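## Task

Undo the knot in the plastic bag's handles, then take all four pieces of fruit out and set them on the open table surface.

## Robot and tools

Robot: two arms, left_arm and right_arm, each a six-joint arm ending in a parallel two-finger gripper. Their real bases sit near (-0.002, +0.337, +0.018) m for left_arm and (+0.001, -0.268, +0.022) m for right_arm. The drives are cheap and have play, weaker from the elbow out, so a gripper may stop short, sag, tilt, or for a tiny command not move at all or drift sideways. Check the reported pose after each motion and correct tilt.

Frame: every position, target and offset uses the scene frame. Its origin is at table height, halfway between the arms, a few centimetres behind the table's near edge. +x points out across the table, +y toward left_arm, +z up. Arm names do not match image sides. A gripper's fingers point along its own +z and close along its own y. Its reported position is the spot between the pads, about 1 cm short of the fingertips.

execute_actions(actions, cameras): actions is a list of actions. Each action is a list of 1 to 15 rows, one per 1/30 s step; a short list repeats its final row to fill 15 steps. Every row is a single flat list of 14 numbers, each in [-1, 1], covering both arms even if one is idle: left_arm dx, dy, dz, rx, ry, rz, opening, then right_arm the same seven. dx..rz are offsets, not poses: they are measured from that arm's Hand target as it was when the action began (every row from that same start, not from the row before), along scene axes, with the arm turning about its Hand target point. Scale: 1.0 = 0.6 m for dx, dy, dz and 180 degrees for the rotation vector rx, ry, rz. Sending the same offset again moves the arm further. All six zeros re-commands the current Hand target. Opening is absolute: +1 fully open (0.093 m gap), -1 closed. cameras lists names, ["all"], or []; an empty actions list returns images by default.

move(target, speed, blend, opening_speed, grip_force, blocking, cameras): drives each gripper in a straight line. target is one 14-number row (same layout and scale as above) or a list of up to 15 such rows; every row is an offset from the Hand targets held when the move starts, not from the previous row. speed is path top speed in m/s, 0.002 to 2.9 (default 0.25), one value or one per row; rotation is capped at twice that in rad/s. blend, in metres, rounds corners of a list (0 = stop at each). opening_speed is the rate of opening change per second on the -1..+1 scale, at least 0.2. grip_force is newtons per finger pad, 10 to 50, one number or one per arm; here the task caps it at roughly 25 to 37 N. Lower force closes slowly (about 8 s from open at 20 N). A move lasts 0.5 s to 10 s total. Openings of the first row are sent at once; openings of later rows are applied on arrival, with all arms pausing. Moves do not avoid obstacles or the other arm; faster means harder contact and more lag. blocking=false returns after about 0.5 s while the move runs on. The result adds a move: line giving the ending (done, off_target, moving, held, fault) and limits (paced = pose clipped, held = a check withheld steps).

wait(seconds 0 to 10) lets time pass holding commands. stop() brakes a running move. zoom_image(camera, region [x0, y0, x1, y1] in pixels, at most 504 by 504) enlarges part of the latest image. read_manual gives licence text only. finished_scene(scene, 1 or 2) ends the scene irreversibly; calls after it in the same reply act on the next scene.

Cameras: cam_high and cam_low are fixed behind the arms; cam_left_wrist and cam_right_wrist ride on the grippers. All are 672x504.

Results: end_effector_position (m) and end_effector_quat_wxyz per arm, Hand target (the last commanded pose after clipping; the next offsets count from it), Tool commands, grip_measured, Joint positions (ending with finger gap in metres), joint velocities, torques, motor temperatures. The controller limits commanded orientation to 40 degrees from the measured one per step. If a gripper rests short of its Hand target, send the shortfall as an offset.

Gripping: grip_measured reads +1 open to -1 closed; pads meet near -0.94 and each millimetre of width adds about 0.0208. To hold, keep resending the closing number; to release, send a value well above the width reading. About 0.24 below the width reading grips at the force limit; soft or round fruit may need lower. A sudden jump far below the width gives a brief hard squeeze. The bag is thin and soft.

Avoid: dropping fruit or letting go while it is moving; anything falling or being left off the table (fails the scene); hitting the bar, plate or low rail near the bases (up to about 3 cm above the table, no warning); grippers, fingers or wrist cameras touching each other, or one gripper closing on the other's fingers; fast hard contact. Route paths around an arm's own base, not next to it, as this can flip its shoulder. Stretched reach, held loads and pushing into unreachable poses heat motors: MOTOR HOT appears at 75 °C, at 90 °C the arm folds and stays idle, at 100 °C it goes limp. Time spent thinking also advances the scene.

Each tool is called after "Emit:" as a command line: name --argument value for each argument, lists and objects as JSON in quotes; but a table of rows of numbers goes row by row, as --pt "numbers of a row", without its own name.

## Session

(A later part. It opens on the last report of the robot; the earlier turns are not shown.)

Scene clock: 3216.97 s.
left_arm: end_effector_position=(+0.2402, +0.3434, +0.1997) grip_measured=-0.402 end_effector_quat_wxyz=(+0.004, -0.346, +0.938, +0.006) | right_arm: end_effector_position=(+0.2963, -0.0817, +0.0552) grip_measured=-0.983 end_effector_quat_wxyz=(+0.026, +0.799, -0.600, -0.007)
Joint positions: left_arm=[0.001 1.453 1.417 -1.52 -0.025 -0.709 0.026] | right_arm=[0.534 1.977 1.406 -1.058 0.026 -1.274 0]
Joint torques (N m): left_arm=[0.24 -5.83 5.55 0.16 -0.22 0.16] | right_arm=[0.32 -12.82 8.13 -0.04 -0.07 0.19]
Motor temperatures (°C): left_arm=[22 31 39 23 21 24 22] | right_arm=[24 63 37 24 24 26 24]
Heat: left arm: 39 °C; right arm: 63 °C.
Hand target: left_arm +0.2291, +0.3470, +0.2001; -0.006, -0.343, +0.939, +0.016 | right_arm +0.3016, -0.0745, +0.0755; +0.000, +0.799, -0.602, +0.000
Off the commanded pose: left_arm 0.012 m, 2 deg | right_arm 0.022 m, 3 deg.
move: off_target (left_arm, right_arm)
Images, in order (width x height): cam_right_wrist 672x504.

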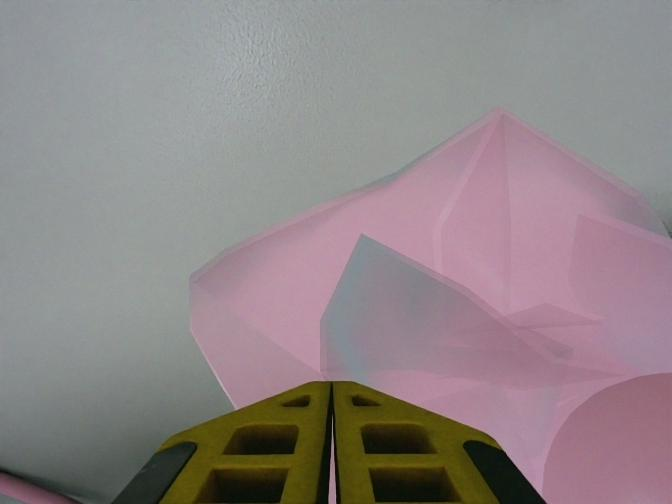

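Emit:
move --target '[0,0,0,0,0,0,-0.4, 0.0,0.0,0.08,0,0,0,-1.0]' --speed 0.08 --cameras '["cam_right_wrist"]'

Scene clock: 3220.03 s.
left_arm: end_effector_position=(+0.2402, +0.3434, +0.1997) grip_measured=-0.402 end_effector_quat_wxyz=(+0.004, -0.346, +0.938, +0.006) | right_arm: end_effector_position=(+0.2997, -0.0807, +0.1041) grip_measured=-0.983 end_effector_quat_wxyz=(+0.024, +0.799, -0.601, -0.006)
Joint positions: left_arm=[0.001 1.453 1.417 -1.52 -0.025 -0.709 0.026] | right_arm=[0.534 1.943 1.557 -1.24 0.026 -1.273 0]
Joint torques (N m): left_arm=[0.2 -5.71 5.48 0.13 -0.23 0.18] | right_arm=[0.61 -12.53 8.25 -0.05 -0.07 0.24]
Motor temperatures (°C): left_arm=[22 31 39 23 21 24 22] | right_arm=[24 64 37 24 24 26 24]
Heat: left arm: 39 °C; right arm: 64 °C.
Hand target: left_arm +0.2291, +0.3470, +0.2001; -0.006, -0.343, +0.939, +0.016 | right_arm +0.3016, -0.0745, +0.1236; +0.000, +0.799, -0.602, +0.000
Off the commanded pose: left_arm 0.012 m, 2 deg | right_arm 0.020 m, 3 deg.
move: off_target (left_arm, right_arm)
Images, in order (width x height): cam_right_wrist 672x504.

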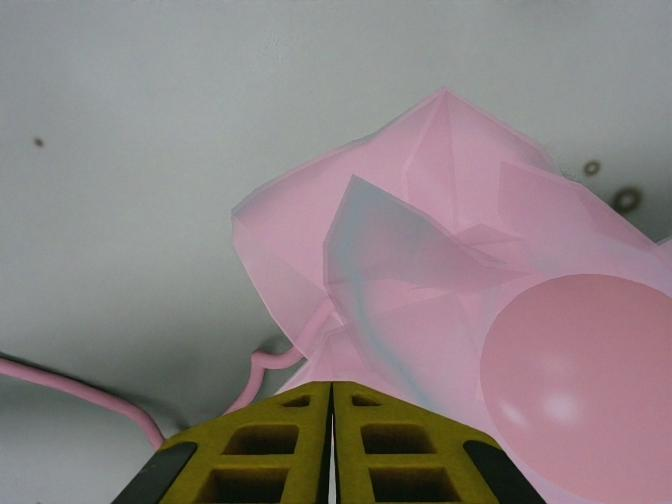

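Emit:
move --target '[0,0,0,0,0,0,-0.4, 0.004,0.003,-0.11,0,0,0,0.1]' --speed 0.12

Emit:
move --target '[0,0,0,0,0,0,-0.4, 0.0,0.0,-0.055,0,0,0,0.1]' --speed 0.06 --cameras '["cam_right_wrist"]'

Scene clock: 3238.43 s.
left_arm: end_effector_position=(+0.2402, +0.3434, +0.1997) grip_measured=-0.402 end_effector_quat_wxyz=(+0.004, -0.346, +0.938, +0.006) | right_arm: end_effector_position=(+0.3060, -0.0756, +0.0662) grip_measured=+0.098 end_effector_quat_wxyz=(-0.004, +0.799, -0.602, +0.004)
Joint positions: left_arm=[0.001 1.453 1.417 -1.52 -0.025 -0.709 0.026] | right_arm=[0.534 1.949 1.414 -1.029 0.026 -1.273 0.05]
Joint torques (N m): left_arm=[0.18 -5.61 5.49 0.14 -0.21 0.18] | right_arm=[0.18 -7.8 4.94 0.43 -0.06 0.17]
Motor temperatures (°C): left_arm=[22 31 39 23 21 24 22] | right_arm=[24 67 38 24 24 26 25]
Heat: left arm: 39 °C; right arm: 67 °C.
Hand target: left_arm +0.2291, +0.3470, +0.2001; -0.006, -0.343, +0.939, +0.016 | right_arm +0.3039, -0.0728, +0.0575; +0.000, +0.799, -0.602, +0.000
Off the commanded pose: left_arm 0.012 m, 2 deg | right_arm 0.009 m, 1 deg.
move: off_target (left_arm)

Scene clock: 3239.57 s.
left_arm: end_effector_position=(+0.2402, +0.3434, +0.1997) grip_measured=-0.402 end_effector_quat_wxyz=(+0.004, -0.346, +0.938, +0.006) | right_arm: end_effector_position=(+0.3061, -0.0748, +0.0373) grip_measured=+0.098 end_effector_quat_wxyz=(-0.005, +0.799, -0.602, +0.004)
Joint positions: left_arm=[0.001 1.453 1.417 -1.52 -0.025 -0.709 0.026] | right_arm=[0.534 1.987 1.346 -0.922 0.026 -1.273 0.05]
Joint torques (N m): left_arm=[0.24 -5.72 5.49 0.12 -0.22 0.14] | right_arm=[0.1 -7.43 4.34 0.5 -0.07 0.17]
Motor temperatures (°C): left_arm=[22 31 39 23 21 24 22] | right_arm=[24 66 38 24 24 26 24]
Heat: left arm: 39 °C; right arm: 66 °C.
Hand target: left_arm +0.2291, +0.3470, +0.2001; -0.006, -0.343, +0.939, +0.016 | right_arm +0.3040, -0.0728, +0.0246; +0.000, +0.799, -0.602, +0.000
Off the commanded pose: left_arm 0.012 m, 2 deg | right_arm 0.013 m, 1 deg.
move: off_target (left_arm, right_arm)
Images, in order (width x height): cam_right_wrist 672x504.

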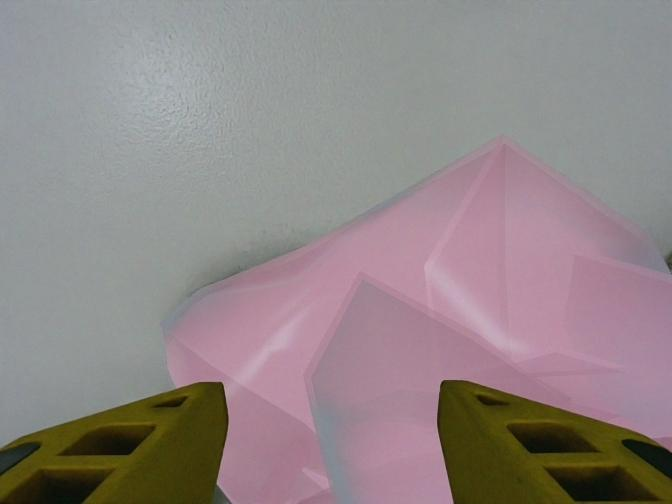

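Emit:
move --target '[0,0,0,0,0,0,-0.4, 0.0,0.0,-0.016,0,0,0,0.1]' --speed 0.04

Scene clock: 3244.93 s.
left_arm: end_effector_position=(+0.2402, +0.3434, +0.1997) grip_measured=-0.402 end_effector_quat_wxyz=(+0.004, -0.346, +0.938, +0.006) | right_arm: end_effector_position=(+0.3076, -0.0738, +0.0353) grip_measured=+0.098 end_effector_quat_wxyz=(-0.010, +0.799, -0.602, +0.006)
Joint positions: left_arm=[0.001 1.453 1.417 -1.52 -0.025 -0.709 0.026] | right_arm=[0.534 1.987 1.337 -0.903 0.026 -1.273 0.05]
Joint torques (N m): left_arm=[0.2 -5.71 5.56 0.15 -0.22 0.18] | right_arm=[-0.02 -6.38 3.38 0.67 -0.06 0.17]
Motor temperatures (°C): left_arm=[22 31 39 23 21 24 22] | right_arm=[24 64 37 24 24 26 24]
Heat: left arm: 39 °C; right arm: 64 °C.
Hand target: left_arm +0.2291, +0.3470, +0.2001; -0.006, -0.343, +0.939, +0.016 | right_arm +0.3040, -0.0728, +0.0149; +0.000, +0.799, -0.602, +0.000
Off the commanded pose: left_arm 0.012 m, 2 deg | right_arm 0.021 m, 1 deg.
move: off_target (left_arm, right_arm)

Emit:
move --target '[0,0,0,0,0,0,-0.4, 0.0,0.0,0.006,0,0,0,-1.0]' --speed 0.04 --opening_speed 0.5 --cameras '["cam_right_wrist"]'

Scene clock: 3255.07 s.
left_arm: end_effector_position=(+0.2402, +0.3434, +0.1997) grip_measured=-0.402 end_effector_quat_wxyz=(+0.004, -0.346, +0.938, +0.006) | right_arm: end_effector_position=(+0.3167, -0.0693, +0.0358) grip_measured=-0.983 end_effector_quat_wxyz=(-0.028, +0.798, -0.602, +0.017)
Joint positions: left_arm=[0.001 1.453 1.417 -1.52 -0.025 -0.709 0.026] | right_arm=[0.534 1.987 1.337 -0.861 0.034 -1.273 0]
Joint torques (N m): left_arm=[0.23 -5.74 5.46 0.14 -0.22 0.16] | right_arm=[0.08 -6.76 4.12 0.23 -0.15 0.16]
Motor temperatures (°C): left_arm=[22 31 39 23 21 24 22] | right_arm=[24 61 37 24 24 26 24]
Heat: left arm: 39 °C; right arm: 61 °C.
Hand target: left_arm +0.2291, +0.3470, +0.2001; -0.006, -0.343, +0.939, +0.016 | right_arm +0.3040, -0.0728, +0.0185; +0.000, +0.799, -0.602, +0.000
Off the commanded pose: left_arm 0.012 m, 2 deg | right_arm 0.022 m, 4 deg.
move: off_target (left_arm, right_arm)
Images, in order (width x height): cam_right_wrist 672x504.

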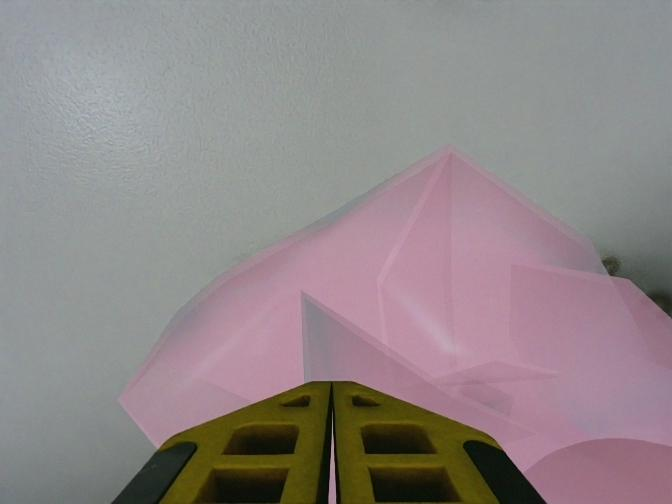

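Emit:
move --pt "0 0 0 0 0 0 -0.4 0.0 0.0 0.17 0 0 0 -0.9" --pt "0 0 0 0 0 0 -0.4 0.085 0.11 0.17 0 0 0 1.0" --speed 0.15 --cameras '["cam_right_wrist"]'

Scene clock: 3290.67 s.
left_arm: end_effector_position=(+0.2402, +0.3434, +0.1997) grip_measured=-0.402 end_effector_quat_wxyz=(+0.004, -0.346, +0.938, +0.006) | right_arm: end_effector_position=(+0.3564, -0.0126, +0.1238) grip_measured=+1.000 end_effector_quat_wxyz=(-0.004, +0.799, -0.601, +0.007)
Joint positions: left_arm=[0.001 1.453 1.417 -1.52 -0.025 -0.709 0.026] | right_arm=[0.597 2.245 2.093 -1.413 0.032 -1.211 0.093]
Joint torques (N m): left_arm=[0.18 -5.74 5.46 0.16 -0.22 0.17] | right_arm=[0.55 -9.81 8.54 0.09 -0.12 0.21]
Motor temperatures (°C): left_arm=[22 31 39 23 21 24 22] | right_arm=[24 56 37 24 24 26 25]
Heat: left arm: 39 °C; right arm: 56 °C.
Hand target: left_arm +0.2291, +0.3470, +0.2001; -0.006, -0.343, +0.939, +0.016 | right_arm +0.3550, -0.0068, +0.1206; +0.000, +0.799, -0.602, +0.000
Off the commanded pose: left_arm 0.012 m, 2 deg | right_arm 0.007 m, 1 deg.
move: off_target (left_arm)
Images, in order (width x height): cam_right_wrist 672x504.

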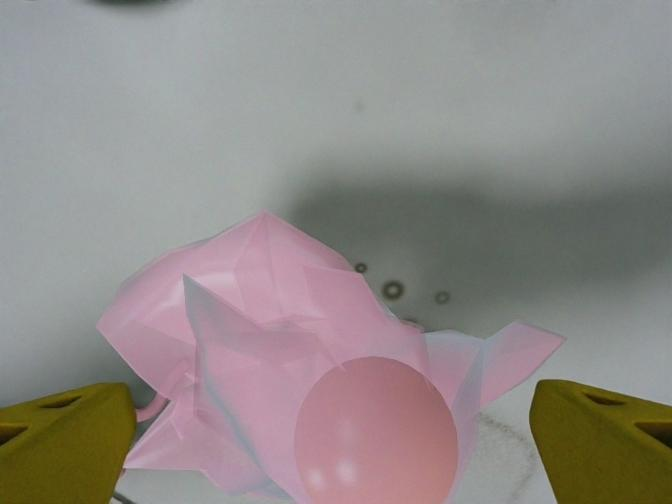

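Emit:
move --pt "0 0 0 0 0 0 -0.4 -0.0327 -0.0202 0.0 0 0 0.189 1.0" --pt "0 0 0 0 0 0 -0.4 -0.0327 -0.0202 -0.10 0 0 0.189 1.0" --speed 0.12 --blend '[0.01,0]' --cameras '["cam_right_wrist"]'

Scene clock: 3310.67 s.
left_arm: end_effector_position=(+0.2402, +0.3434, +0.1997) grip_measured=-0.402 end_effector_quat_wxyz=(+0.004, -0.346, +0.938, +0.006) | right_arm: end_effector_position=(+0.3367, -0.0241, +0.0544) grip_measured=+1.000 end_effector_quat_wxyz=(+0.014, +0.937, -0.350, -0.003)
Joint positions: left_arm=[0.001 1.453 1.417 -1.52 -0.025 -0.709 0.026] | right_arm=[0.6 2.204 1.749 -1.149 0.032 -1.783 0.093]
Joint torques (N m): left_arm=[0.23 -5.74 5.45 0.15 -0.22 0.16] | right_arm=[0.53 -13.33 4.97 0.25 -0.1 0.04]
Motor temperatures (°C): left_arm=[22 31 38 23 21 24 22] | right_arm=[24 59 39 24 24 26 24]
Heat: left arm: 38 °C; right arm: 59 °C.
Hand target: left_arm +0.2291, +0.3470, +0.2001; -0.006, -0.343, +0.939, +0.016 | right_arm +0.3354, -0.0190, +0.0605; +0.000, +0.940, -0.342, +0.000
Off the commanded pose: left_arm 0.012 m, 2 deg | right_arm 0.008 m, 2 deg.
move: off_target (left_arm)
Images, in order (width x height): cam_right_wrist 672x504.

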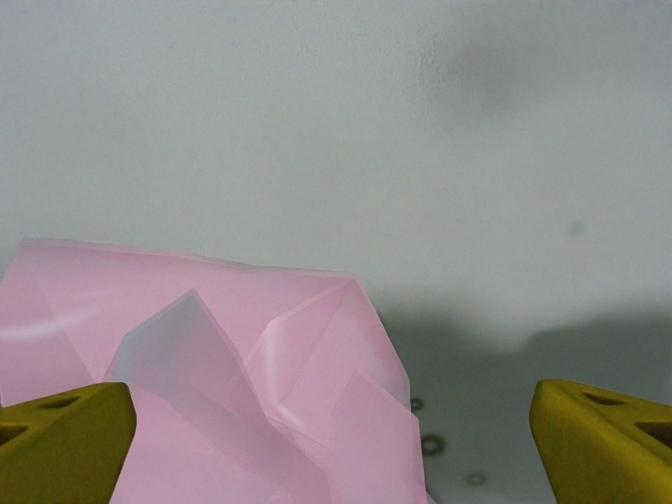

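Emit:
move --target '[0,0,0,0,0,0,-0.4, 0.0,-0.002,-0.058,0,0,0,1.0]' --speed 0.06

Scene clock: 3315.87 s.
left_arm: end_effector_position=(+0.2402, +0.3434, +0.1997) grip_measured=-0.402 end_effector_quat_wxyz=(+0.004, -0.346, +0.938, +0.006) | right_arm: end_effector_position=(+0.3344, -0.0253, +0.0340) grip_measured=+1.000 end_effector_quat_wxyz=(+0.010, +0.937, -0.348, +0.000)
Joint positions: left_arm=[0.001 1.453 1.417 -1.52 -0.025 -0.709 0.026] | right_arm=[0.6 2.204 1.665 -1.055 0.032 -1.787 0.093]
Joint torques (N m): left_arm=[0.2 -5.71 5.45 0.13 -0.23 0.18] | right_arm=[0.09 -10.58 4.36 0.53 -0.11 0.04]
Motor temperatures (°C): left_arm=[22 31 38 23 21 24 22] | right_arm=[24 59 38 24 24 26 24]
Heat: left arm: 38 °C; right arm: 59 °C.
Hand target: left_arm +0.2291, +0.3470, +0.2001; -0.006, -0.343, +0.939, +0.016 | right_arm +0.3354, -0.0202, +0.0256; +0.000, +0.940, -0.342, +0.000
Off the commanded pose: left_arm 0.012 m, 2 deg | right_arm 0.010 m, 1 deg.
move: off_target (left_arm)

Emit:
move --target '[0,0,0,0,0,0,-0.4, 0.0,0.0,-0.009,0,0,0,1.0]' --speed 0.04

Emit:
move --target '[0,0,0,0,0,0,-0.4, 0.0,0.0,0.0,0,0,0,-1.0]' --speed 0.04 --opening_speed 0.5 --cameras '["cam_right_wrist"]'

Scene clock: 3319.20 s.
left_arm: end_effector_position=(+0.2402, +0.3434, +0.1997) grip_measured=-0.402 end_effector_quat_wxyz=(+0.004, -0.346, +0.938, +0.006) | right_arm: end_effector_position=(+0.3343, -0.0253, +0.0331) grip_measured=+1.000 end_effector_quat_wxyz=(+0.009, +0.937, -0.348, +0.000)
Joint positions: left_arm=[0.001 1.453 1.417 -1.52 -0.025 -0.709 0.026] | right_arm=[0.6 2.204 1.662 -1.05 0.032 -1.787 0.093]
Joint torques (N m): left_arm=[0.21 -5.71 5.45 0.16 -0.24 0.16] | right_arm=[0.06 -10.07 3.74 0.64 -0.15 0.06]
Motor temperatures (°C): left_arm=[22 31 38 23 21 24 22] | right_arm=[24 59 37 24 24 26 24]
Heat: left arm: 38 °C; right arm: 59 °C.
Hand target: left_arm +0.2291, +0.3470, +0.2001; -0.006, -0.343, +0.939, +0.016 | right_arm +0.3354, -0.0202, +0.0203; +0.000, +0.940, -0.342, +0.000
Off the commanded pose: left_arm 0.012 m, 2 deg | right_arm 0.014 m, 1 deg.
move: off_target (left_arm, right_arm)

Scene clock: 3323.40 s.
left_arm: end_effector_position=(+0.2402, +0.3434, +0.1997) grip_measured=-0.402 end_effector_quat_wxyz=(+0.004, -0.346, +0.938, +0.006) | right_arm: end_effector_position=(+0.3357, -0.0242, +0.0331) grip_measured=-0.928 end_effector_quat_wxyz=(+0.006, +0.937, -0.348, +0.002)
Joint positions: left_arm=[0.001 1.453 1.417 -1.52 -0.025 -0.709 0.026] | right_arm=[0.6 2.204 1.662 -1.043 0.032 -1.787 0.001]
Joint torques (N m): left_arm=[0.25 -5.67 5.46 0.13 -0.22 0.16] | right_arm=[0.06 -9.98 3.79 0.58 -0.13 0.07]
Motor temperatures (°C): left_arm=[22 31 38 23 21 24 22] | right_arm=[24 58 37 24 24 26 24]
Heat: left arm: 38 °C; right arm: 58 °C.
Hand target: left_arm +0.2291, +0.3470, +0.2001; -0.006, -0.343, +0.939, +0.016 | right_arm +0.3354, -0.0202, +0.0203; +0.000, +0.940, -0.342, +0.000
Off the commanded pose: left_arm 0.012 m, 2 deg | right_arm 0.013 m, 1 deg.
move: off_target (left_arm, right_arm)
Images, in order (width x height): cam_right_wrist 672x504.

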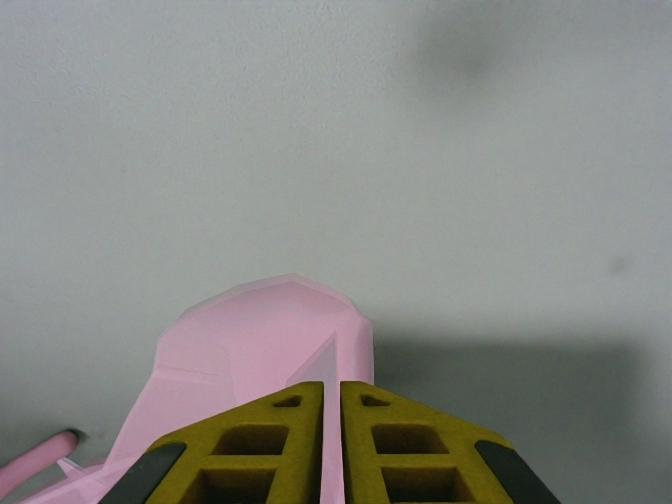

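Emit:
move --target '[0,0,0,0,0,0,-0.4, 0.0,0.0,0.17,0,0,0,-1.0]' --speed 0.08 --cameras '["cam_right_wrist","cam_low"]'

Emit:
zoom_image --camera "cam_low" --region '[240, 200, 400, 320]'

Scene clock: 3327.73 s.
left_arm: end_effector_position=(+0.2402, +0.3434, +0.1997) grip_measured=-0.402 end_effector_quat_wxyz=(+0.004, -0.346, +0.938, +0.006) | right_arm: end_effector_position=(+0.3343, -0.0270, +0.0978) grip_measured=-0.939 end_effector_quat_wxyz=(+0.027, +0.937, -0.347, -0.011)
Joint positions: left_arm=[0.001 1.453 1.417 -1.52 -0.025 -0.709 0.026] | right_arm=[0.6 2.197 1.91 -1.348 0.032 -1.787 0]
Joint torques (N m): left_arm=[0.14 -5.74 5.5 0.15 -0.2 0.18] | right_arm=[0.42 -15.09 8.18 -0.07 -0.14 0.06]
Motor temperatures (°C): left_arm=[22 31 38 23 21 24 22] | right_arm=[24 59 37 24 24 26 24]
Heat: left arm: 38 °C; right arm: 59 °C.
Hand target: left_arm +0.2291, +0.3470, +0.2001; -0.006, -0.343, +0.939, +0.016 | right_arm +0.3355, -0.0202, +0.1223; +0.000, +0.940, -0.342, +0.000
Off the commanded pose: left_arm 0.012 m, 2 deg | right_arm 0.026 m, 3 deg.
move: off_target (left_arm, right_arm)
Images, in order (width x height): cam_low 672x504, cam_right_wrist 672x504.

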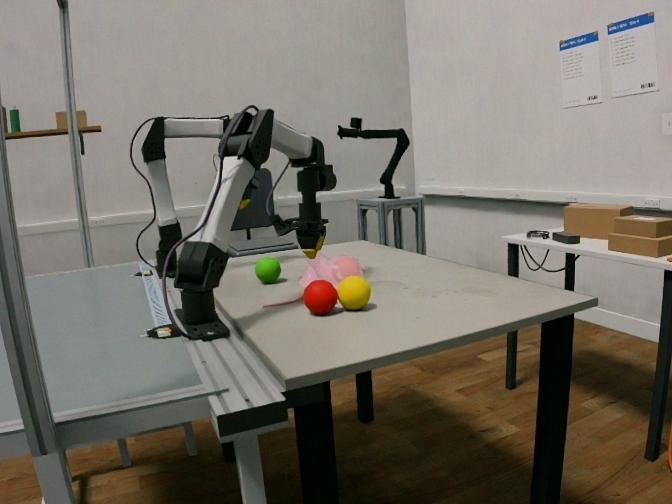

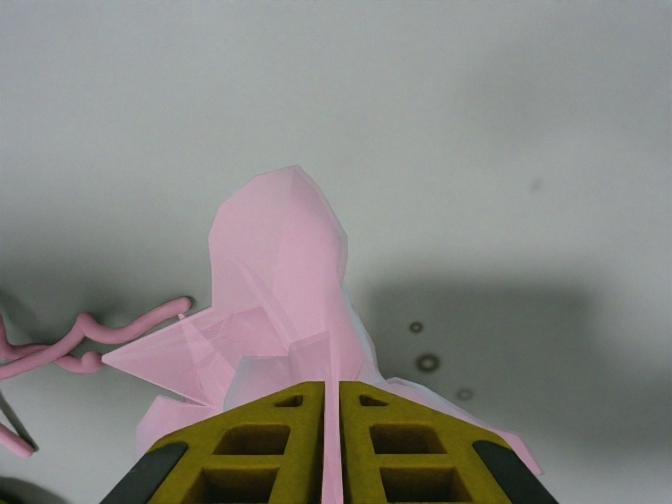

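Scaled by 3.150 from the camera's 672x504 image, which has a finer 960x720 frame.

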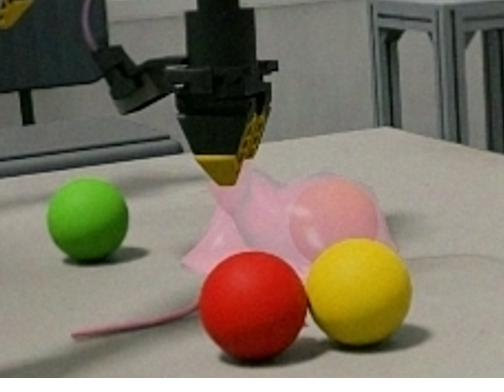

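Emit:
move --target '[0,0,0,0,0,0,-0.4, 0.0,0.0,0.15,0.05,-0.074,0,-1.0]' --speed 0.08 --cameras '["cam_low","cam_right_wrist"]'

Emit:
zoom_image --camera "cam_low" --region '[240, 200, 400, 320]'

Scene clock: 3335.17 s.
left_arm: end_effector_position=(+0.2402, +0.3434, +0.1997) grip_measured=-0.402 end_effector_quat_wxyz=(+0.004, -0.346, +0.938, +0.006) | right_arm: end_effector_position=(+0.3366, -0.0231, +0.1994) grip_measured=-0.939 end_effector_quat_wxyz=(-0.093, +0.932, -0.344, +0.066)
Joint positions: left_arm=[0.001 1.453 1.417 -1.52 -0.025 -0.709 0.026] | right_arm=[0.609 1.942 1.91 -1.317 0.032 -1.787 0]
Joint torques (N m): left_arm=[0.23 -5.78 5.52 0.13 -0.2 0.17] | right_arm=[0.66 -12.94 5.08 0.85 0.04 0.14]
Motor temperatures (°C): left_arm=[22 31 38 23 21 24 22] | right_arm=[24 62 38 24 24 26 25]
Heat: left arm: 38 °C; right arm: 62 °C.
Hand target: left_arm +0.2291, +0.3470, +0.2001; -0.006, -0.343, +0.939, +0.016 | right_arm +0.3354, -0.0201, +0.2123; -0.113, +0.931, -0.338, +0.082
Off the commanded pose: left_arm 0.012 m, 2 deg | right_arm 0.013 m, 3 deg.
move: off_target (left_arm, right_arm)
Images, in order (width x height): cam_low 672x504, cam_right_wrist 672x504.

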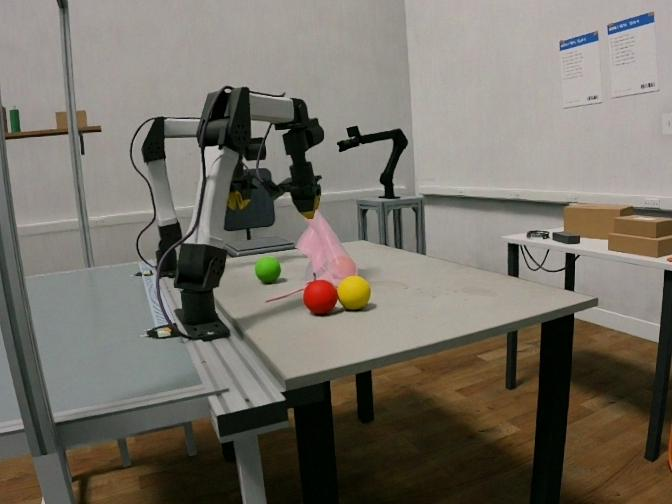

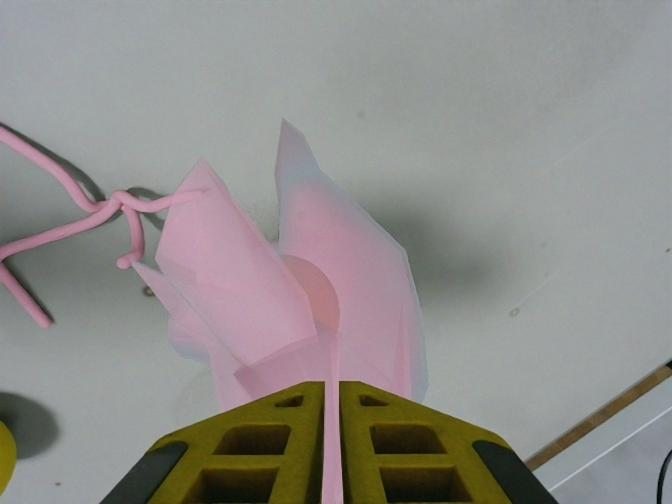

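Scaled by 3.150 from the camera's 672x504 image, which has a finer 960x720 frame.

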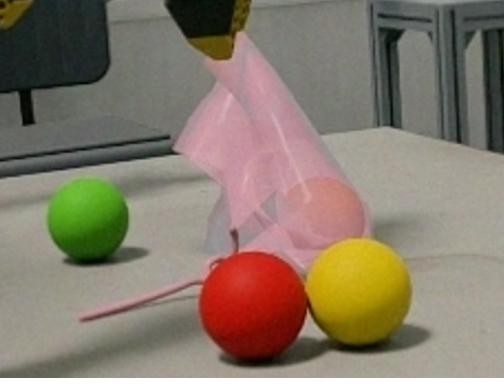

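Emit:
move --target '[0,0,0,0,0,0,-0.4, 0.0,0.0,0.13,0.05,-0.074,0,-1.0]' --speed 0.08 --cameras '["cam_low","cam_right_wrist"]'

Emit:
zoom_image --camera "cam_low" --region '[240, 180, 400, 320]'

Scene clock: 3343.33 s.
left_arm: end_effector_position=(+0.2402, +0.3434, +0.1997) grip_measured=-0.402 end_effector_quat_wxyz=(+0.004, -0.346, +0.938, +0.006) | right_arm: end_effector_position=(+0.3363, -0.0228, +0.2780) grip_measured=-0.939 end_effector_quat_wxyz=(-0.204, +0.908, -0.335, +0.146)
Joint positions: left_arm=[0.001 1.453 1.417 -1.52 -0.025 -0.709 0.026] | right_arm=[0.622 1.744 1.882 -1.208 0.053 -1.787 0]
Joint torques (N m): left_arm=[0.21 -5.67 5.49 0.14 -0.25 0.15] | right_arm=[0.59 -10.8 5.39 1.39 0.06 0.12]
Motor temperatures (°C): left_arm=[22 31 38 23 21 24 22] | right_arm=[24 63 37 25 24 26 25]
Heat: left arm: 38 °C; right arm: 63 °C.
Hand target: left_arm +0.2291, +0.3470, +0.2001; -0.006, -0.343, +0.939, +0.016 | right_arm +0.3354, -0.0201, +0.2903; -0.224, +0.903, -0.328, +0.163
Off the commanded pose: left_arm 0.012 m, 2 deg | right_arm 0.013 m, 3 deg.
move: off_target (left_arm, right_arm)
Images, in order (width x height): cam_low 672x504, cam_right_wrist 672x504.

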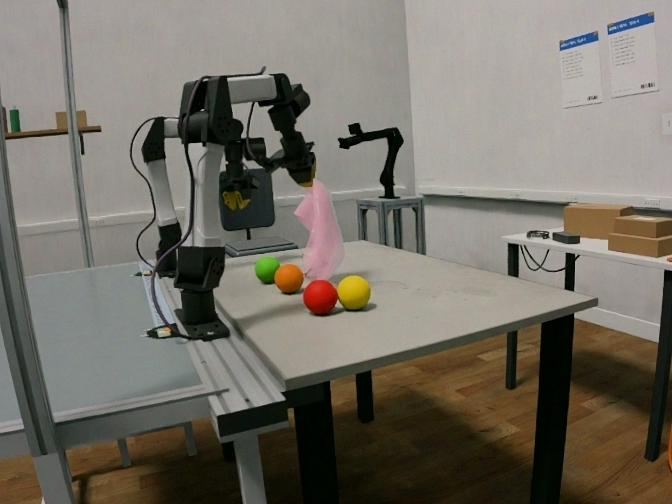

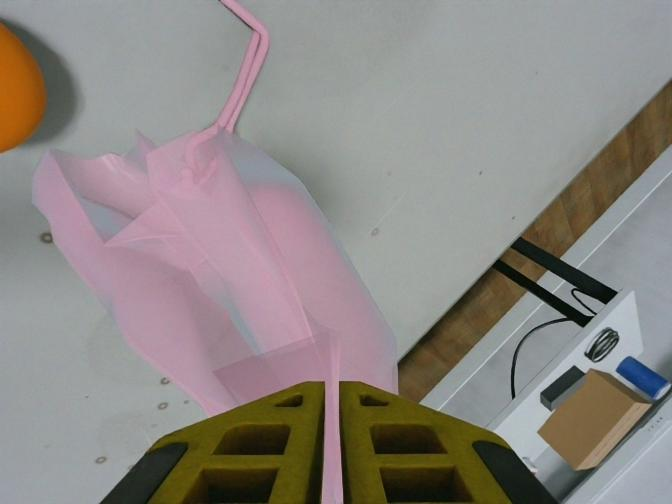

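Scaled by 3.150 from the camera's 672x504 image, which has a finer 960x720 frame.

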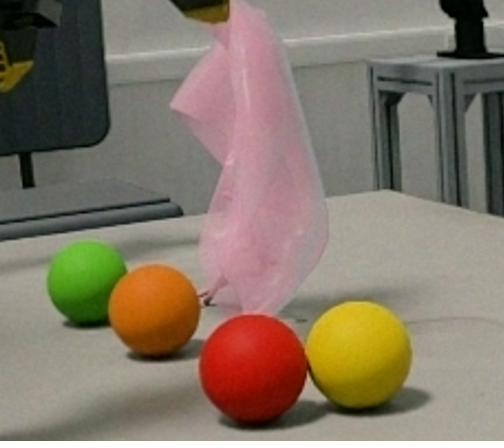

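Emit:
wait --seconds 0.5 --cameras '["cam_high"]'

Scene clock: 3351.73 s.
left_arm: end_effector_position=(+0.2402, +0.3434, +0.1997) grip_measured=-0.402 end_effector_quat_wxyz=(+0.004, -0.346, +0.938, +0.006) | right_arm: end_effector_position=(+0.3363, -0.0229, +0.2780) grip_measured=-0.939 end_effector_quat_wxyz=(-0.204, +0.908, -0.335, +0.146)
Joint positions: left_arm=[0.001 1.453 1.417 -1.52 -0.025 -0.709 0.026] | right_arm=[0.622 1.744 1.882 -1.208 0.053 -1.787 0]
Joint torques (N m): left_arm=[0.14 -5.75 5.49 0.14 -0.2 0.16] | right_arm=[0.61 -10.88 5.41 1.37 0.04 0.13]
Motor temperatures (°C): left_arm=[22 31 38 23 21 24 22] | right_arm=[24 62 37 26 24 26 25]
Heat: left arm: 38 °C; right arm: 62 °C.
Hand target: left_arm +0.2291, +0.3470, +0.2001; -0.006, -0.343, +0.939, +0.016 | right_arm +0.3354, -0.0202, +0.2902; -0.224, +0.903, -0.328, +0.163
Tool commands: left_gripper/opening=-0.4 right_gripper/opening=-1.0
Off the commanded pose: left_arm 0.012 m, 2 deg | right_arm 0.013 m, 3 deg.
wait: 0.50 s; at rest from the start
Images, in order (width x height): cam_high 672x504.

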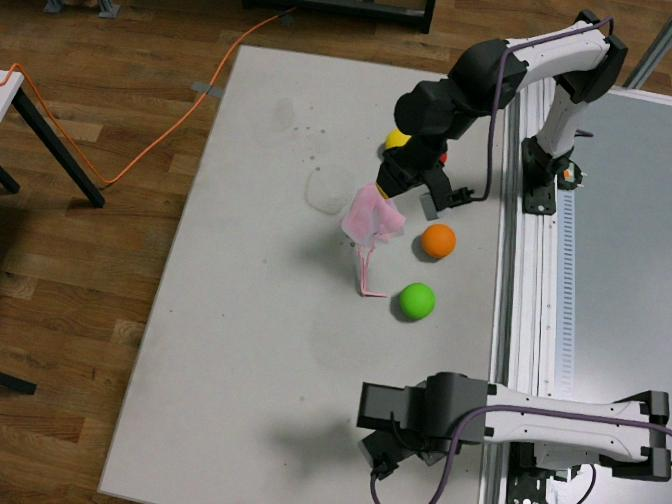

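Emit:
move --target '[0,0,0,0,0,0,-0.4, 0.141,0.034,-0.31,0,0,0,-1.0]' --speed 0.12 --cameras '["cam_high","cam_low"]'

Scene clock: 3360.43 s.
left_arm: end_effector_position=(+0.2402, +0.3434, +0.1997) grip_measured=-0.402 end_effector_quat_wxyz=(+0.004, -0.346, +0.938, +0.006) | right_arm: end_effector_position=(+0.4164, -0.0023, +0.1108) grip_measured=-0.939 end_effector_quat_wxyz=(-0.218, +0.903, -0.333, +0.163)
Joint positions: left_arm=[0.001 1.453 1.417 -1.52 -0.025 -0.709 0.026] | right_arm=[0.537 1.97 1.479 -0.533 0.021 -1.866 0]
Joint torques (N m): left_arm=[0.2 -5.75 5.55 0.15 -0.21 0.17] | right_arm=[-0.62 -9.33 6.22 1.45 -0.15 0.05]
Motor temperatures (°C): left_arm=[22 31 38 23 21 24 22] | right_arm=[24 61 37 26 24 26 25]
Heat: left arm: 38 °C; right arm: 61 °C.
Hand target: left_arm +0.2291, +0.3470, +0.2001; -0.006, -0.343, +0.939, +0.016 | right_arm +0.4200, +0.0002, +0.1042; -0.224, +0.903, -0.328, +0.162
Off the commanded pose: left_arm 0.012 m, 2 deg | right_arm 0.008 m, 1 deg.
move: off_target (left_arm)
Images, in order (width x height): cam_high 672x504, cam_low 672x504.

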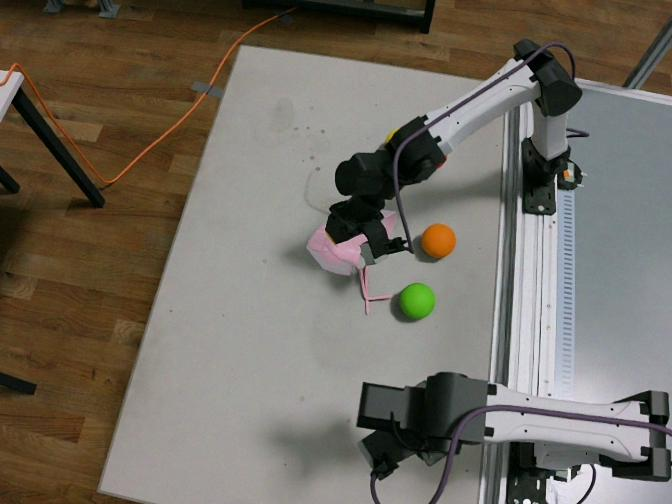

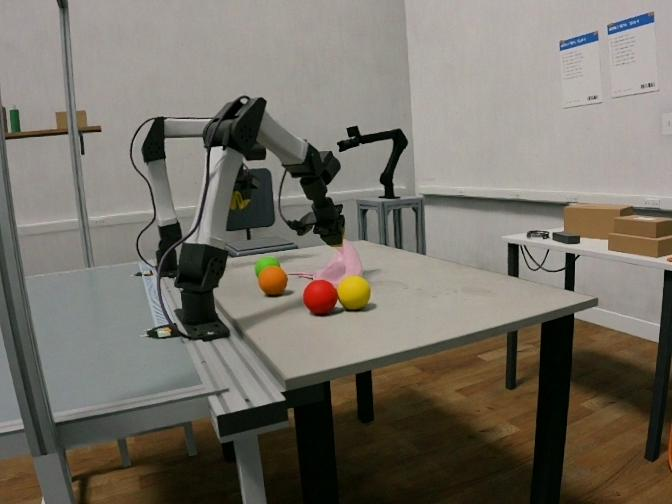

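Emit:
move --target '[0,0,0,0,0,0,-0.4, 0.075,-0.01,-0.075,0,0,0,-1.0]' --speed 0.1

Scene clock: 3363.97 s.
left_arm: end_effector_position=(+0.2402, +0.3434, +0.1997) grip_measured=-0.402 end_effector_quat_wxyz=(+0.004, -0.346, +0.938, +0.006) | right_arm: end_effector_position=(+0.4528, -0.0133, +0.0563) grip_measured=-0.939 end_effector_quat_wxyz=(-0.207, +0.906, -0.335, +0.154)
Joint positions: left_arm=[0.001 1.453 1.417 -1.52 -0.025 -0.709 0.026] | right_arm=[0.466 2.145 1.533 -0.442 -0.015 -1.925 0]
Joint torques (N m): left_arm=[0.2 -5.75 5.49 0.14 -0.2 0.15] | right_arm=[-0.57 -9.87 9.33 1.4 -0.15 0.06]
Motor temperatures (°C): left_arm=[22 31 38 23 21 24 22] | right_arm=[24 61 37 27 24 26 25]
Heat: left arm: 38 °C; right arm: 61 °C.
Hand target: left_arm +0.2291, +0.3470, +0.2001; -0.006, -0.343, +0.939, +0.016 | right_arm +0.4651, -0.0057, +0.0593; -0.224, +0.903, -0.328, +0.163
Off the commanded pose: left_arm 0.012 m, 2 deg | right_arm 0.015 m, 2 deg.
move: off_target (left_arm, right_arm)

Release the film slowly and raise.

Emit:
move --pt "0 0 0 0 0 0 -0.4 -0.02 -0.01 0.0 0 0 0 -1.0" --pt "0 0 0 0 0 0 -0.4 -0.02 -0.01 0.0 0 0 0 0.3" --speed 0.05 --opening_speed 0.5

Emit:
move --target '[0,0,0,0,0,0,-0.4, -0.01,-0.01,0.22,0,0,0,0.3]' --speed 0.1 --cameras '["cam_high"]'

Scene clock: 3370.73 s.
left_arm: end_effector_position=(+0.2402, +0.3434, +0.1997) grip_measured=-0.402 end_effector_quat_wxyz=(+0.004, -0.346, +0.938, +0.006) | right_arm: end_effector_position=(+0.4503, -0.0143, +0.0492) grip_measured=+0.297 end_effector_quat_wxyz=(-0.208, +0.906, -0.335, +0.154)
Joint positions: left_arm=[0.001 1.453 1.417 -1.52 -0.025 -0.709 0.026] | right_arm=[0.466 2.145 1.502 -0.41 -0.016 -1.925 0.059]
Joint torques (N m): left_arm=[0.21 -5.72 5.45 0.14 -0.21 0.17] | right_arm=[-0.36 -13.56 5.64 1.36 -0.16 0.05]
Motor temperatures (°C): left_arm=[22 31 38 23 21 24 22] | right_arm=[24 63 37 27 24 26 25]
Heat: left arm: 38 °C; right arm: 63 °C.
Hand target: left_arm +0.2291, +0.3470, +0.2001; -0.006, -0.343, +0.939, +0.016 | right_arm +0.4530, -0.0117, +0.0593; -0.224, +0.903, -0.328, +0.163
Off the commanded pose: left_arm 0.012 m, 2 deg | right_arm 0.011 m, 2 deg.
move: off_target (left_arm, right_arm); target 2's new opening was sent with right_arm's hand 0.012 m and 3 deg from that target

Scene clock: 3372.87 s.
left_arm: end_effector_position=(+0.2402, +0.3434, +0.1997) grip_measured=-0.402 end_effector_quat_wxyz=(+0.004, -0.346, +0.938, +0.006) | right_arm: end_effector_position=(+0.4495, -0.0176, +0.1636) grip_measured=+0.297 end_effector_quat_wxyz=(-0.207, +0.906, -0.335, +0.153)
Joint positions: left_arm=[0.001 1.453 1.417 -1.52 -0.025 -0.709 0.026] | right_arm=[0.466 2.05 1.823 -0.827 -0.016 -1.925 0.059]
Joint torques (N m): left_arm=[0.23 -5.74 5.5 0.13 -0.25 0.15] | right_arm=[-0.39 -14.76 9.51 0.9 -0.12 0.08]
Motor temperatures (°C): left_arm=[22 31 38 23 21 24 22] | right_arm=[24 64 38 27 24 26 25]
Heat: left arm: 38 °C; right arm: 64 °C.
Hand target: left_arm +0.2291, +0.3470, +0.2001; -0.006, -0.343, +0.939, +0.016 | right_arm +0.4471, -0.0177, +0.1914; -0.224, +0.903, -0.328, +0.163
Off the commanded pose: left_arm 0.012 m, 2 deg | right_arm 0.028 m, 2 deg.
move: off_target (left_arm, right_arm)
Images, in order (width x height): cam_high 672x504.

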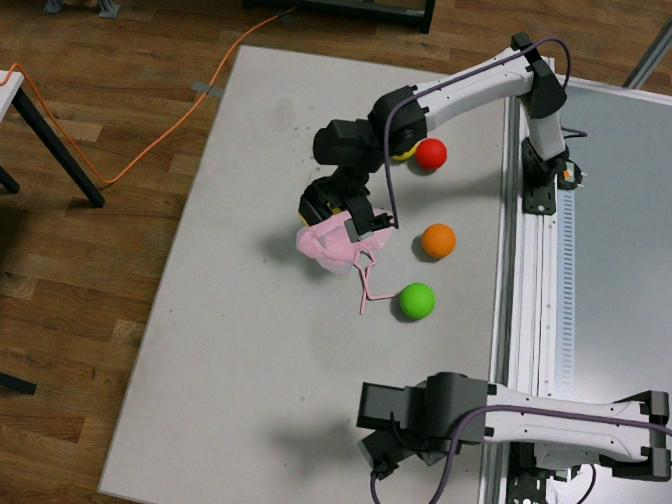

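Emit:
move --target '[0,0,0,0,0,0,-0.4, -0.412,-0.554,0.02,0.0565,0.195,-0.54,0.3]' --speed 0.25 --cameras '["cam_high","cam_low"]'

Emit:
zoom_image --camera "cam_high" --region '[280, 110, 480, 340]'

Scene clock: 3385.87 s.
left_arm: end_effector_position=(+0.2402, +0.3434, +0.1997) grip_measured=-0.402 end_effector_quat_wxyz=(+0.004, -0.346, +0.938, +0.006) | right_arm: end_effector_position=(+0.2054, -0.3526, +0.1995) grip_measured=+0.298 end_effector_quat_wxyz=(-0.004, -0.343, +0.939, -0.004)
Joint positions: left_arm=[0.001 1.453 1.417 -1.52 -0.025 -0.709 0.026] | right_arm=[-0.404 1.371 1.335 -1.52 0.027 -1.061 0.059]
Joint torques (N m): left_arm=[0.24 -5.7 5.48 0.14 -0.23 0.17] | right_arm=[-0.96 -5.83 5.98 0.09 -0.15 0.11]
Motor temperatures (°C): left_arm=[22 31 38 23 21 24 22] | right_arm=[24 68 38 26 24 26 24]
Heat: left arm: 38 °C; right arm: 68 °C.
Hand target: left_arm +0.2291, +0.3470, +0.2001; -0.006, -0.343, +0.939, +0.016 | right_arm +0.1999, -0.3501, +0.2035; +0.000, -0.341, +0.940, +0.000
Off the commanded pose: left_arm 0.012 m, 2 deg | right_arm 0.007 m, 1 deg.
move: off_target (left_arm)
Images, in order (width x height): cam_high 672x504, cam_low 672x504.

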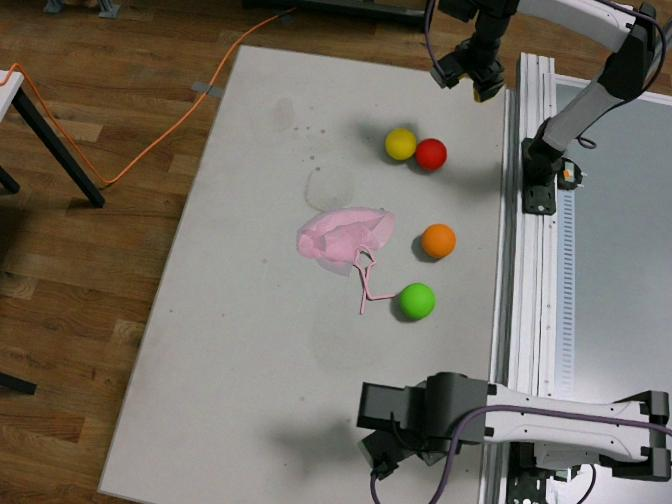

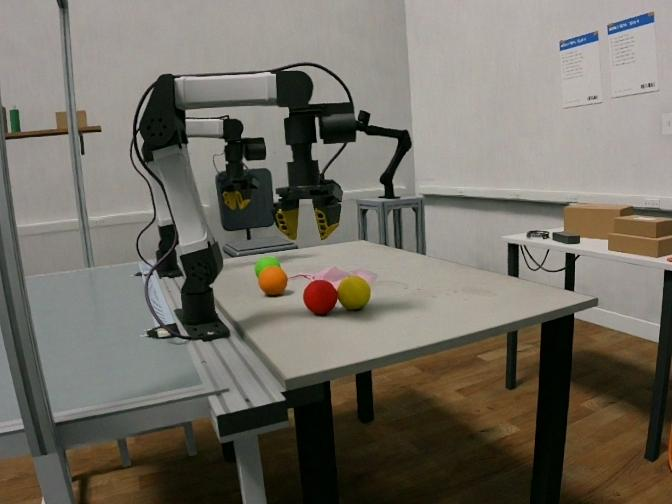

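Scaled by 2.191 from the camera's 672x504 image, which has a finer 960x720 frame.

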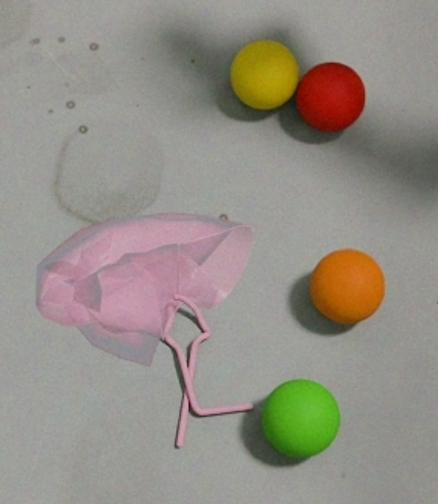

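Emit:
zoom_image --camera "cam_high" --region '[340, 230, 430, 325]'

Scaled by 5.305 from the camera's 672x504 image, which has a finer 960x720 frame.

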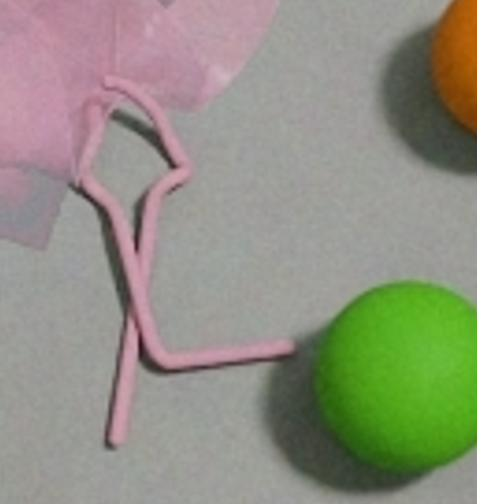

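Emit:
zoom_image --camera "cam_high" --region '[350, 262, 378, 302]'

Scaled by 12.600 from the camera's 672x504 image, which has a finer 960x720 frame.

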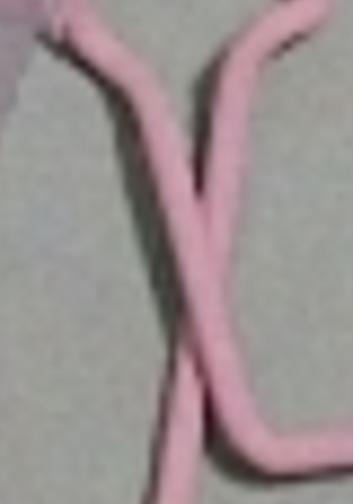

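Emit:
move --target '[0.1265,-0.428,-0.083,0,0,-0.222,0.0, 0,0,-0.01,0,0,0,0.3]' --speed 0.25 --cameras '["cam_left_wrist"]'

Scene clock: 3408.97 s.
left_arm: end_effector_position=(+0.3030, +0.0908, +0.1483) grip_measured=-0.002 end_effector_quat_wxyz=(-0.003, -0.010, +1.000, +0.012) | right_arm: end_effector_position=(+0.2025, -0.3514, +0.1957) grip_measured=+0.298 end_effector_quat_wxyz=(-0.009, -0.343, +0.939, +0.001)
Joint positions: left_arm=[-0.697 2.065 1.933 -1.457 -0.031 -0.719 0.045] | right_arm=[-0.404 1.371 1.32 -1.521 0.026 -1.061 0.059]
Joint torques (N m): left_arm=[-0.46 -8.23 8.94 0.18 -0.23 0.15] | right_arm=[-0.96 -6.19 4.92 0.26 -0.13 0.11]
Motor temperatures (°C): left_arm=[22 31 38 23 21 24 22] | right_arm=[24 59 37 25 24 26 24]
Heat: left arm: 38 °C; right arm: 59 °C.
Hand target: left_arm +0.3050, +0.0903, +0.1502; +0.000, -0.001, +1.000, +0.017 | right_arm +0.1999, -0.3501, +0.1974; +0.001, -0.341, +0.940, +0.000
Off the commanded pose: left_arm 0.003 m, 1 deg | right_arm 0.003 m, 1 deg.
move: done
Images, in order (width x height): cam_left_wrist 672x504.

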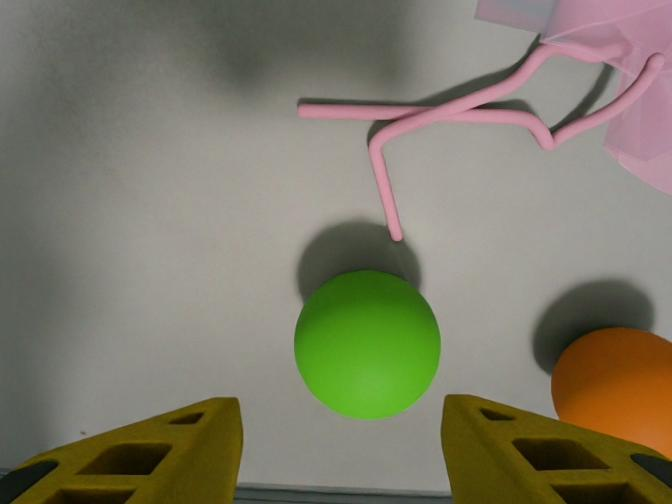

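Emit:
move --target '[0.0583,-0.034,-0.145,0,0,0,0.0, 0,0,0,0,0,0,0.3]' --speed 0.15 --cameras '["cam_left_wrist"]'

Scene clock: 3420.53 s.
left_arm: end_effector_position=(+0.3332, +0.0703, +0.0683) grip_measured=-0.002 end_effector_quat_wxyz=(-0.010, -0.006, +1.000, +0.018) | right_arm: end_effector_position=(+0.2025, -0.3514, +0.1957) grip_measured=+0.298 end_effector_quat_wxyz=(-0.009, -0.343, +0.939, +0.001)
Joint positions: left_arm=[-0.685 2.251 1.909 -1.266 -0.031 -0.699 0.045] | right_arm=[-0.404 1.371 1.32 -1.521 0.026 -1.061 0.059]
Joint torques (N m): left_arm=[0.05 -9.55 6.42 0.55 -0.22 0.15] | right_arm=[-1.02 -6.32 4.86 0.28 -0.13 0.09]
Motor temperatures (°C): left_arm=[22 32 40 23 21 24 22] | right_arm=[24 57 37 25 24 26 24]
Heat: left arm: 40 °C; right arm: 57 °C.
Hand target: left_arm +0.3400, +0.0698, +0.0633; +0.000, -0.001, +1.000, +0.017 | right_arm +0.1999, -0.3501, +0.1974; +0.001, -0.341, +0.940, +0.000
Off the commanded pose: left_arm 0.009 m, 1 deg | right_arm 0.003 m, 1 deg.
move: done
Images, in order (width x height): cam_left_wrist 672x504.

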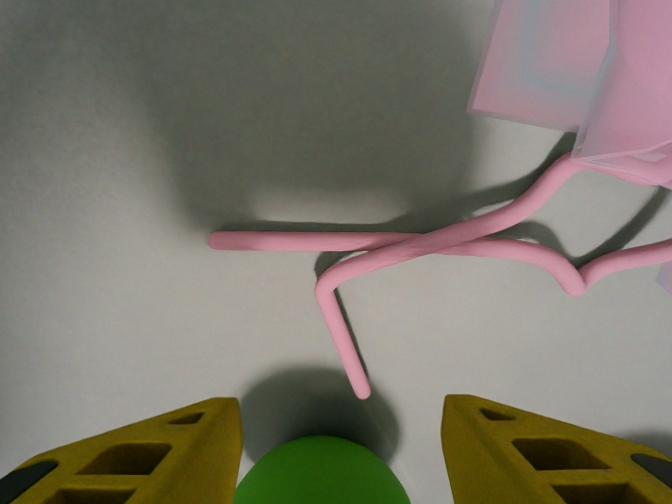

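Emit:
move --target '[0.0167,0.002,-0.0,0,0,0,-0.2, 0,0,0,0,0,0,0.3]' --speed 0.06

Emit:
move --target '[0.0,0.0,-0.083,0,0,0,-0.2, 0,0,0,0,0,0,0.3]' --speed 0.06 --cameras '["cam_left_wrist"]'

Scene clock: 3429.37 s.
left_arm: end_effector_position=(+0.3415, +0.0728, +0.0643) grip_measured=-0.198 end_effector_quat_wxyz=(-0.010, -0.006, +1.000, +0.017) | right_arm: end_effector_position=(+0.2025, -0.3514, +0.1957) grip_measured=+0.298 end_effector_quat_wxyz=(-0.009, -0.343, +0.939, +0.001)
Joint positions: left_arm=[-0.668 2.274 1.933 -1.265 -0.031 -0.683 0.036] | right_arm=[-0.404 1.371 1.32 -1.521 0.026 -1.061 0.059]
Joint torques (N m): left_arm=[0.06 -9.17 8.92 0.4 -0.24 0.15] | right_arm=[-1.02 -6.16 4.86 0.27 -0.15 0.11]
Motor temperatures (°C): left_arm=[22 34 40 24 21 24 22] | right_arm=[24 55 37 25 24 26 24]
Heat: left arm: 40 °C; right arm: 55 °C.
Hand target: left_arm +0.3500, +0.0711, +0.0633; +0.000, -0.002, +1.000, +0.017 | right_arm +0.1999, -0.3501, +0.1974; +0.001, -0.341, +0.940, +0.000
Off the commanded pose: left_arm 0.009 m, 1 deg | right_arm 0.003 m, 1 deg.
move: done

Scene clock: 3430.83 s.
left_arm: end_effector_position=(+0.3456, +0.0687, +0.0231) grip_measured=-0.198 end_effector_quat_wxyz=(-0.005, -0.005, +1.000, +0.013) | right_arm: end_effector_position=(+0.2025, -0.3514, +0.1957) grip_measured=+0.298 end_effector_quat_wxyz=(-0.009, -0.343, +0.939, +0.001)
Joint positions: left_arm=[-0.668 2.317 1.84 -1.116 -0.031 -0.681 0.036] | right_arm=[-0.404 1.371 1.32 -1.521 0.026 -1.061 0.059]
Joint torques (N m): left_arm=[0.2 -9.47 5.61 0.6 -0.22 0.17] | right_arm=[-0.99 -6.11 4.94 0.27 -0.11 0.1]
Motor temperatures (°C): left_arm=[22 34 39 24 21 24 22] | right_arm=[24 55 37 25 24 26 24]
Heat: left arm: 39 °C; right arm: 55 °C.
Hand target: left_arm +0.3500, +0.0711, +0.0134; +0.000, -0.002, +1.000, +0.017 | right_arm +0.1999, -0.3501, +0.1974; +0.001, -0.341, +0.940, +0.000
Off the commanded pose: left_arm 0.011 m, 1 deg | right_arm 0.003 m, 1 deg.
move: off_target (left_arm)
Images, in order (width x height): cam_left_wrist 672x504.

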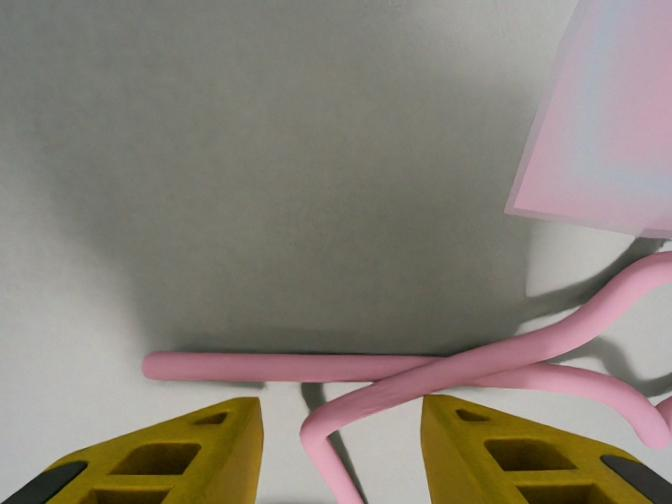

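Emit:
move --target '[-0.004,0.002,-0.011,0,0,0,-0.2, 0,0,0,0,0,0,0.3]' --speed 0.05

Emit:
move --target '[0.0,0.0,0.0,0,0,0,-1.0, 0,0,0,0,0,0,0.3]' --speed 0.05 --opening_speed 0.6 --cameras '["cam_left_wrist"]'

Scene clock: 3437.83 s.
left_arm: end_effector_position=(+0.3437, +0.0700, +0.0155) grip_measured=-0.198 end_effector_quat_wxyz=(-0.006, -0.005, +1.000, +0.014) | right_arm: end_effector_position=(+0.2025, -0.3514, +0.1957) grip_measured=+0.298 end_effector_quat_wxyz=(-0.009, -0.343, +0.939, +0.001)
Joint positions: left_arm=[-0.668 2.317 1.809 -1.087 -0.031 -0.681 0.036] | right_arm=[-0.404 1.371 1.32 -1.521 0.026 -1.061 0.059]
Joint torques (N m): left_arm=[0.18 -9.55 5.48 0.65 -0.24 0.16] | right_arm=[-0.94 -6.23 4.96 0.24 -0.11 0.13]
Heat: left arm: 39 °C; right arm: 54 °C.
Hand target: left_arm +0.3476, +0.0724, +0.0068; +0.000, -0.002, +1.000, +0.018 | right_arm +0.1999, -0.3501, +0.1974; +0.001, -0.341, +0.940, +0.000
Off the commanded pose: left_arm 0.010 m, 1 deg | right_arm 0.003 m, 1 deg.
move: done

Scene clock: 3439.37 s.
left_arm: end_effector_position=(+0.3438, +0.0699, +0.0155) grip_measured=-0.911 end_effector_quat_wxyz=(-0.005, -0.005, +1.000, +0.013) | right_arm: end_effector_position=(+0.2025, -0.3514, +0.1957) grip_measured=+0.298 end_effector_quat_wxyz=(-0.009, -0.343, +0.939, +0.001)
Joint positions: left_arm=[-0.668 2.317 1.809 -1.086 -0.031 -0.681 0.001] | right_arm=[-0.404 1.371 1.32 -1.521 0.026 -1.061 0.059]
Joint torques (N m): left_arm=[0.17 -9.55 5.52 0.63 -0.22 0.16] | right_arm=[-1.11 -6.24 4.81 0.23 -0.12 0.1]
Heat: left arm: 39 °C; right arm: 54 °C.
Hand target: left_arm +0.3476, +0.0723, +0.0068; +0.000, -0.002, +1.000, +0.018 | right_arm +0.1999, -0.3501, +0.1974; +0.001, -0.341, +0.940, +0.000
Off the commanded pose: left_arm 0.010 m, 1 deg | right_arm 0.003 m, 1 deg.
move: done
Images, in order (width x height): cam_left_wrist 672x504.

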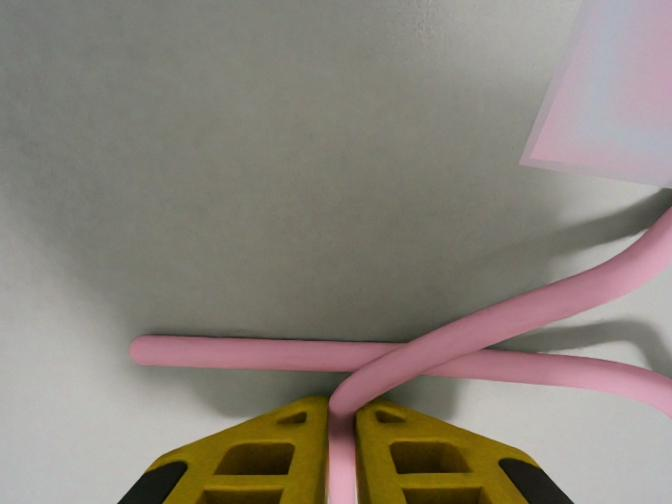

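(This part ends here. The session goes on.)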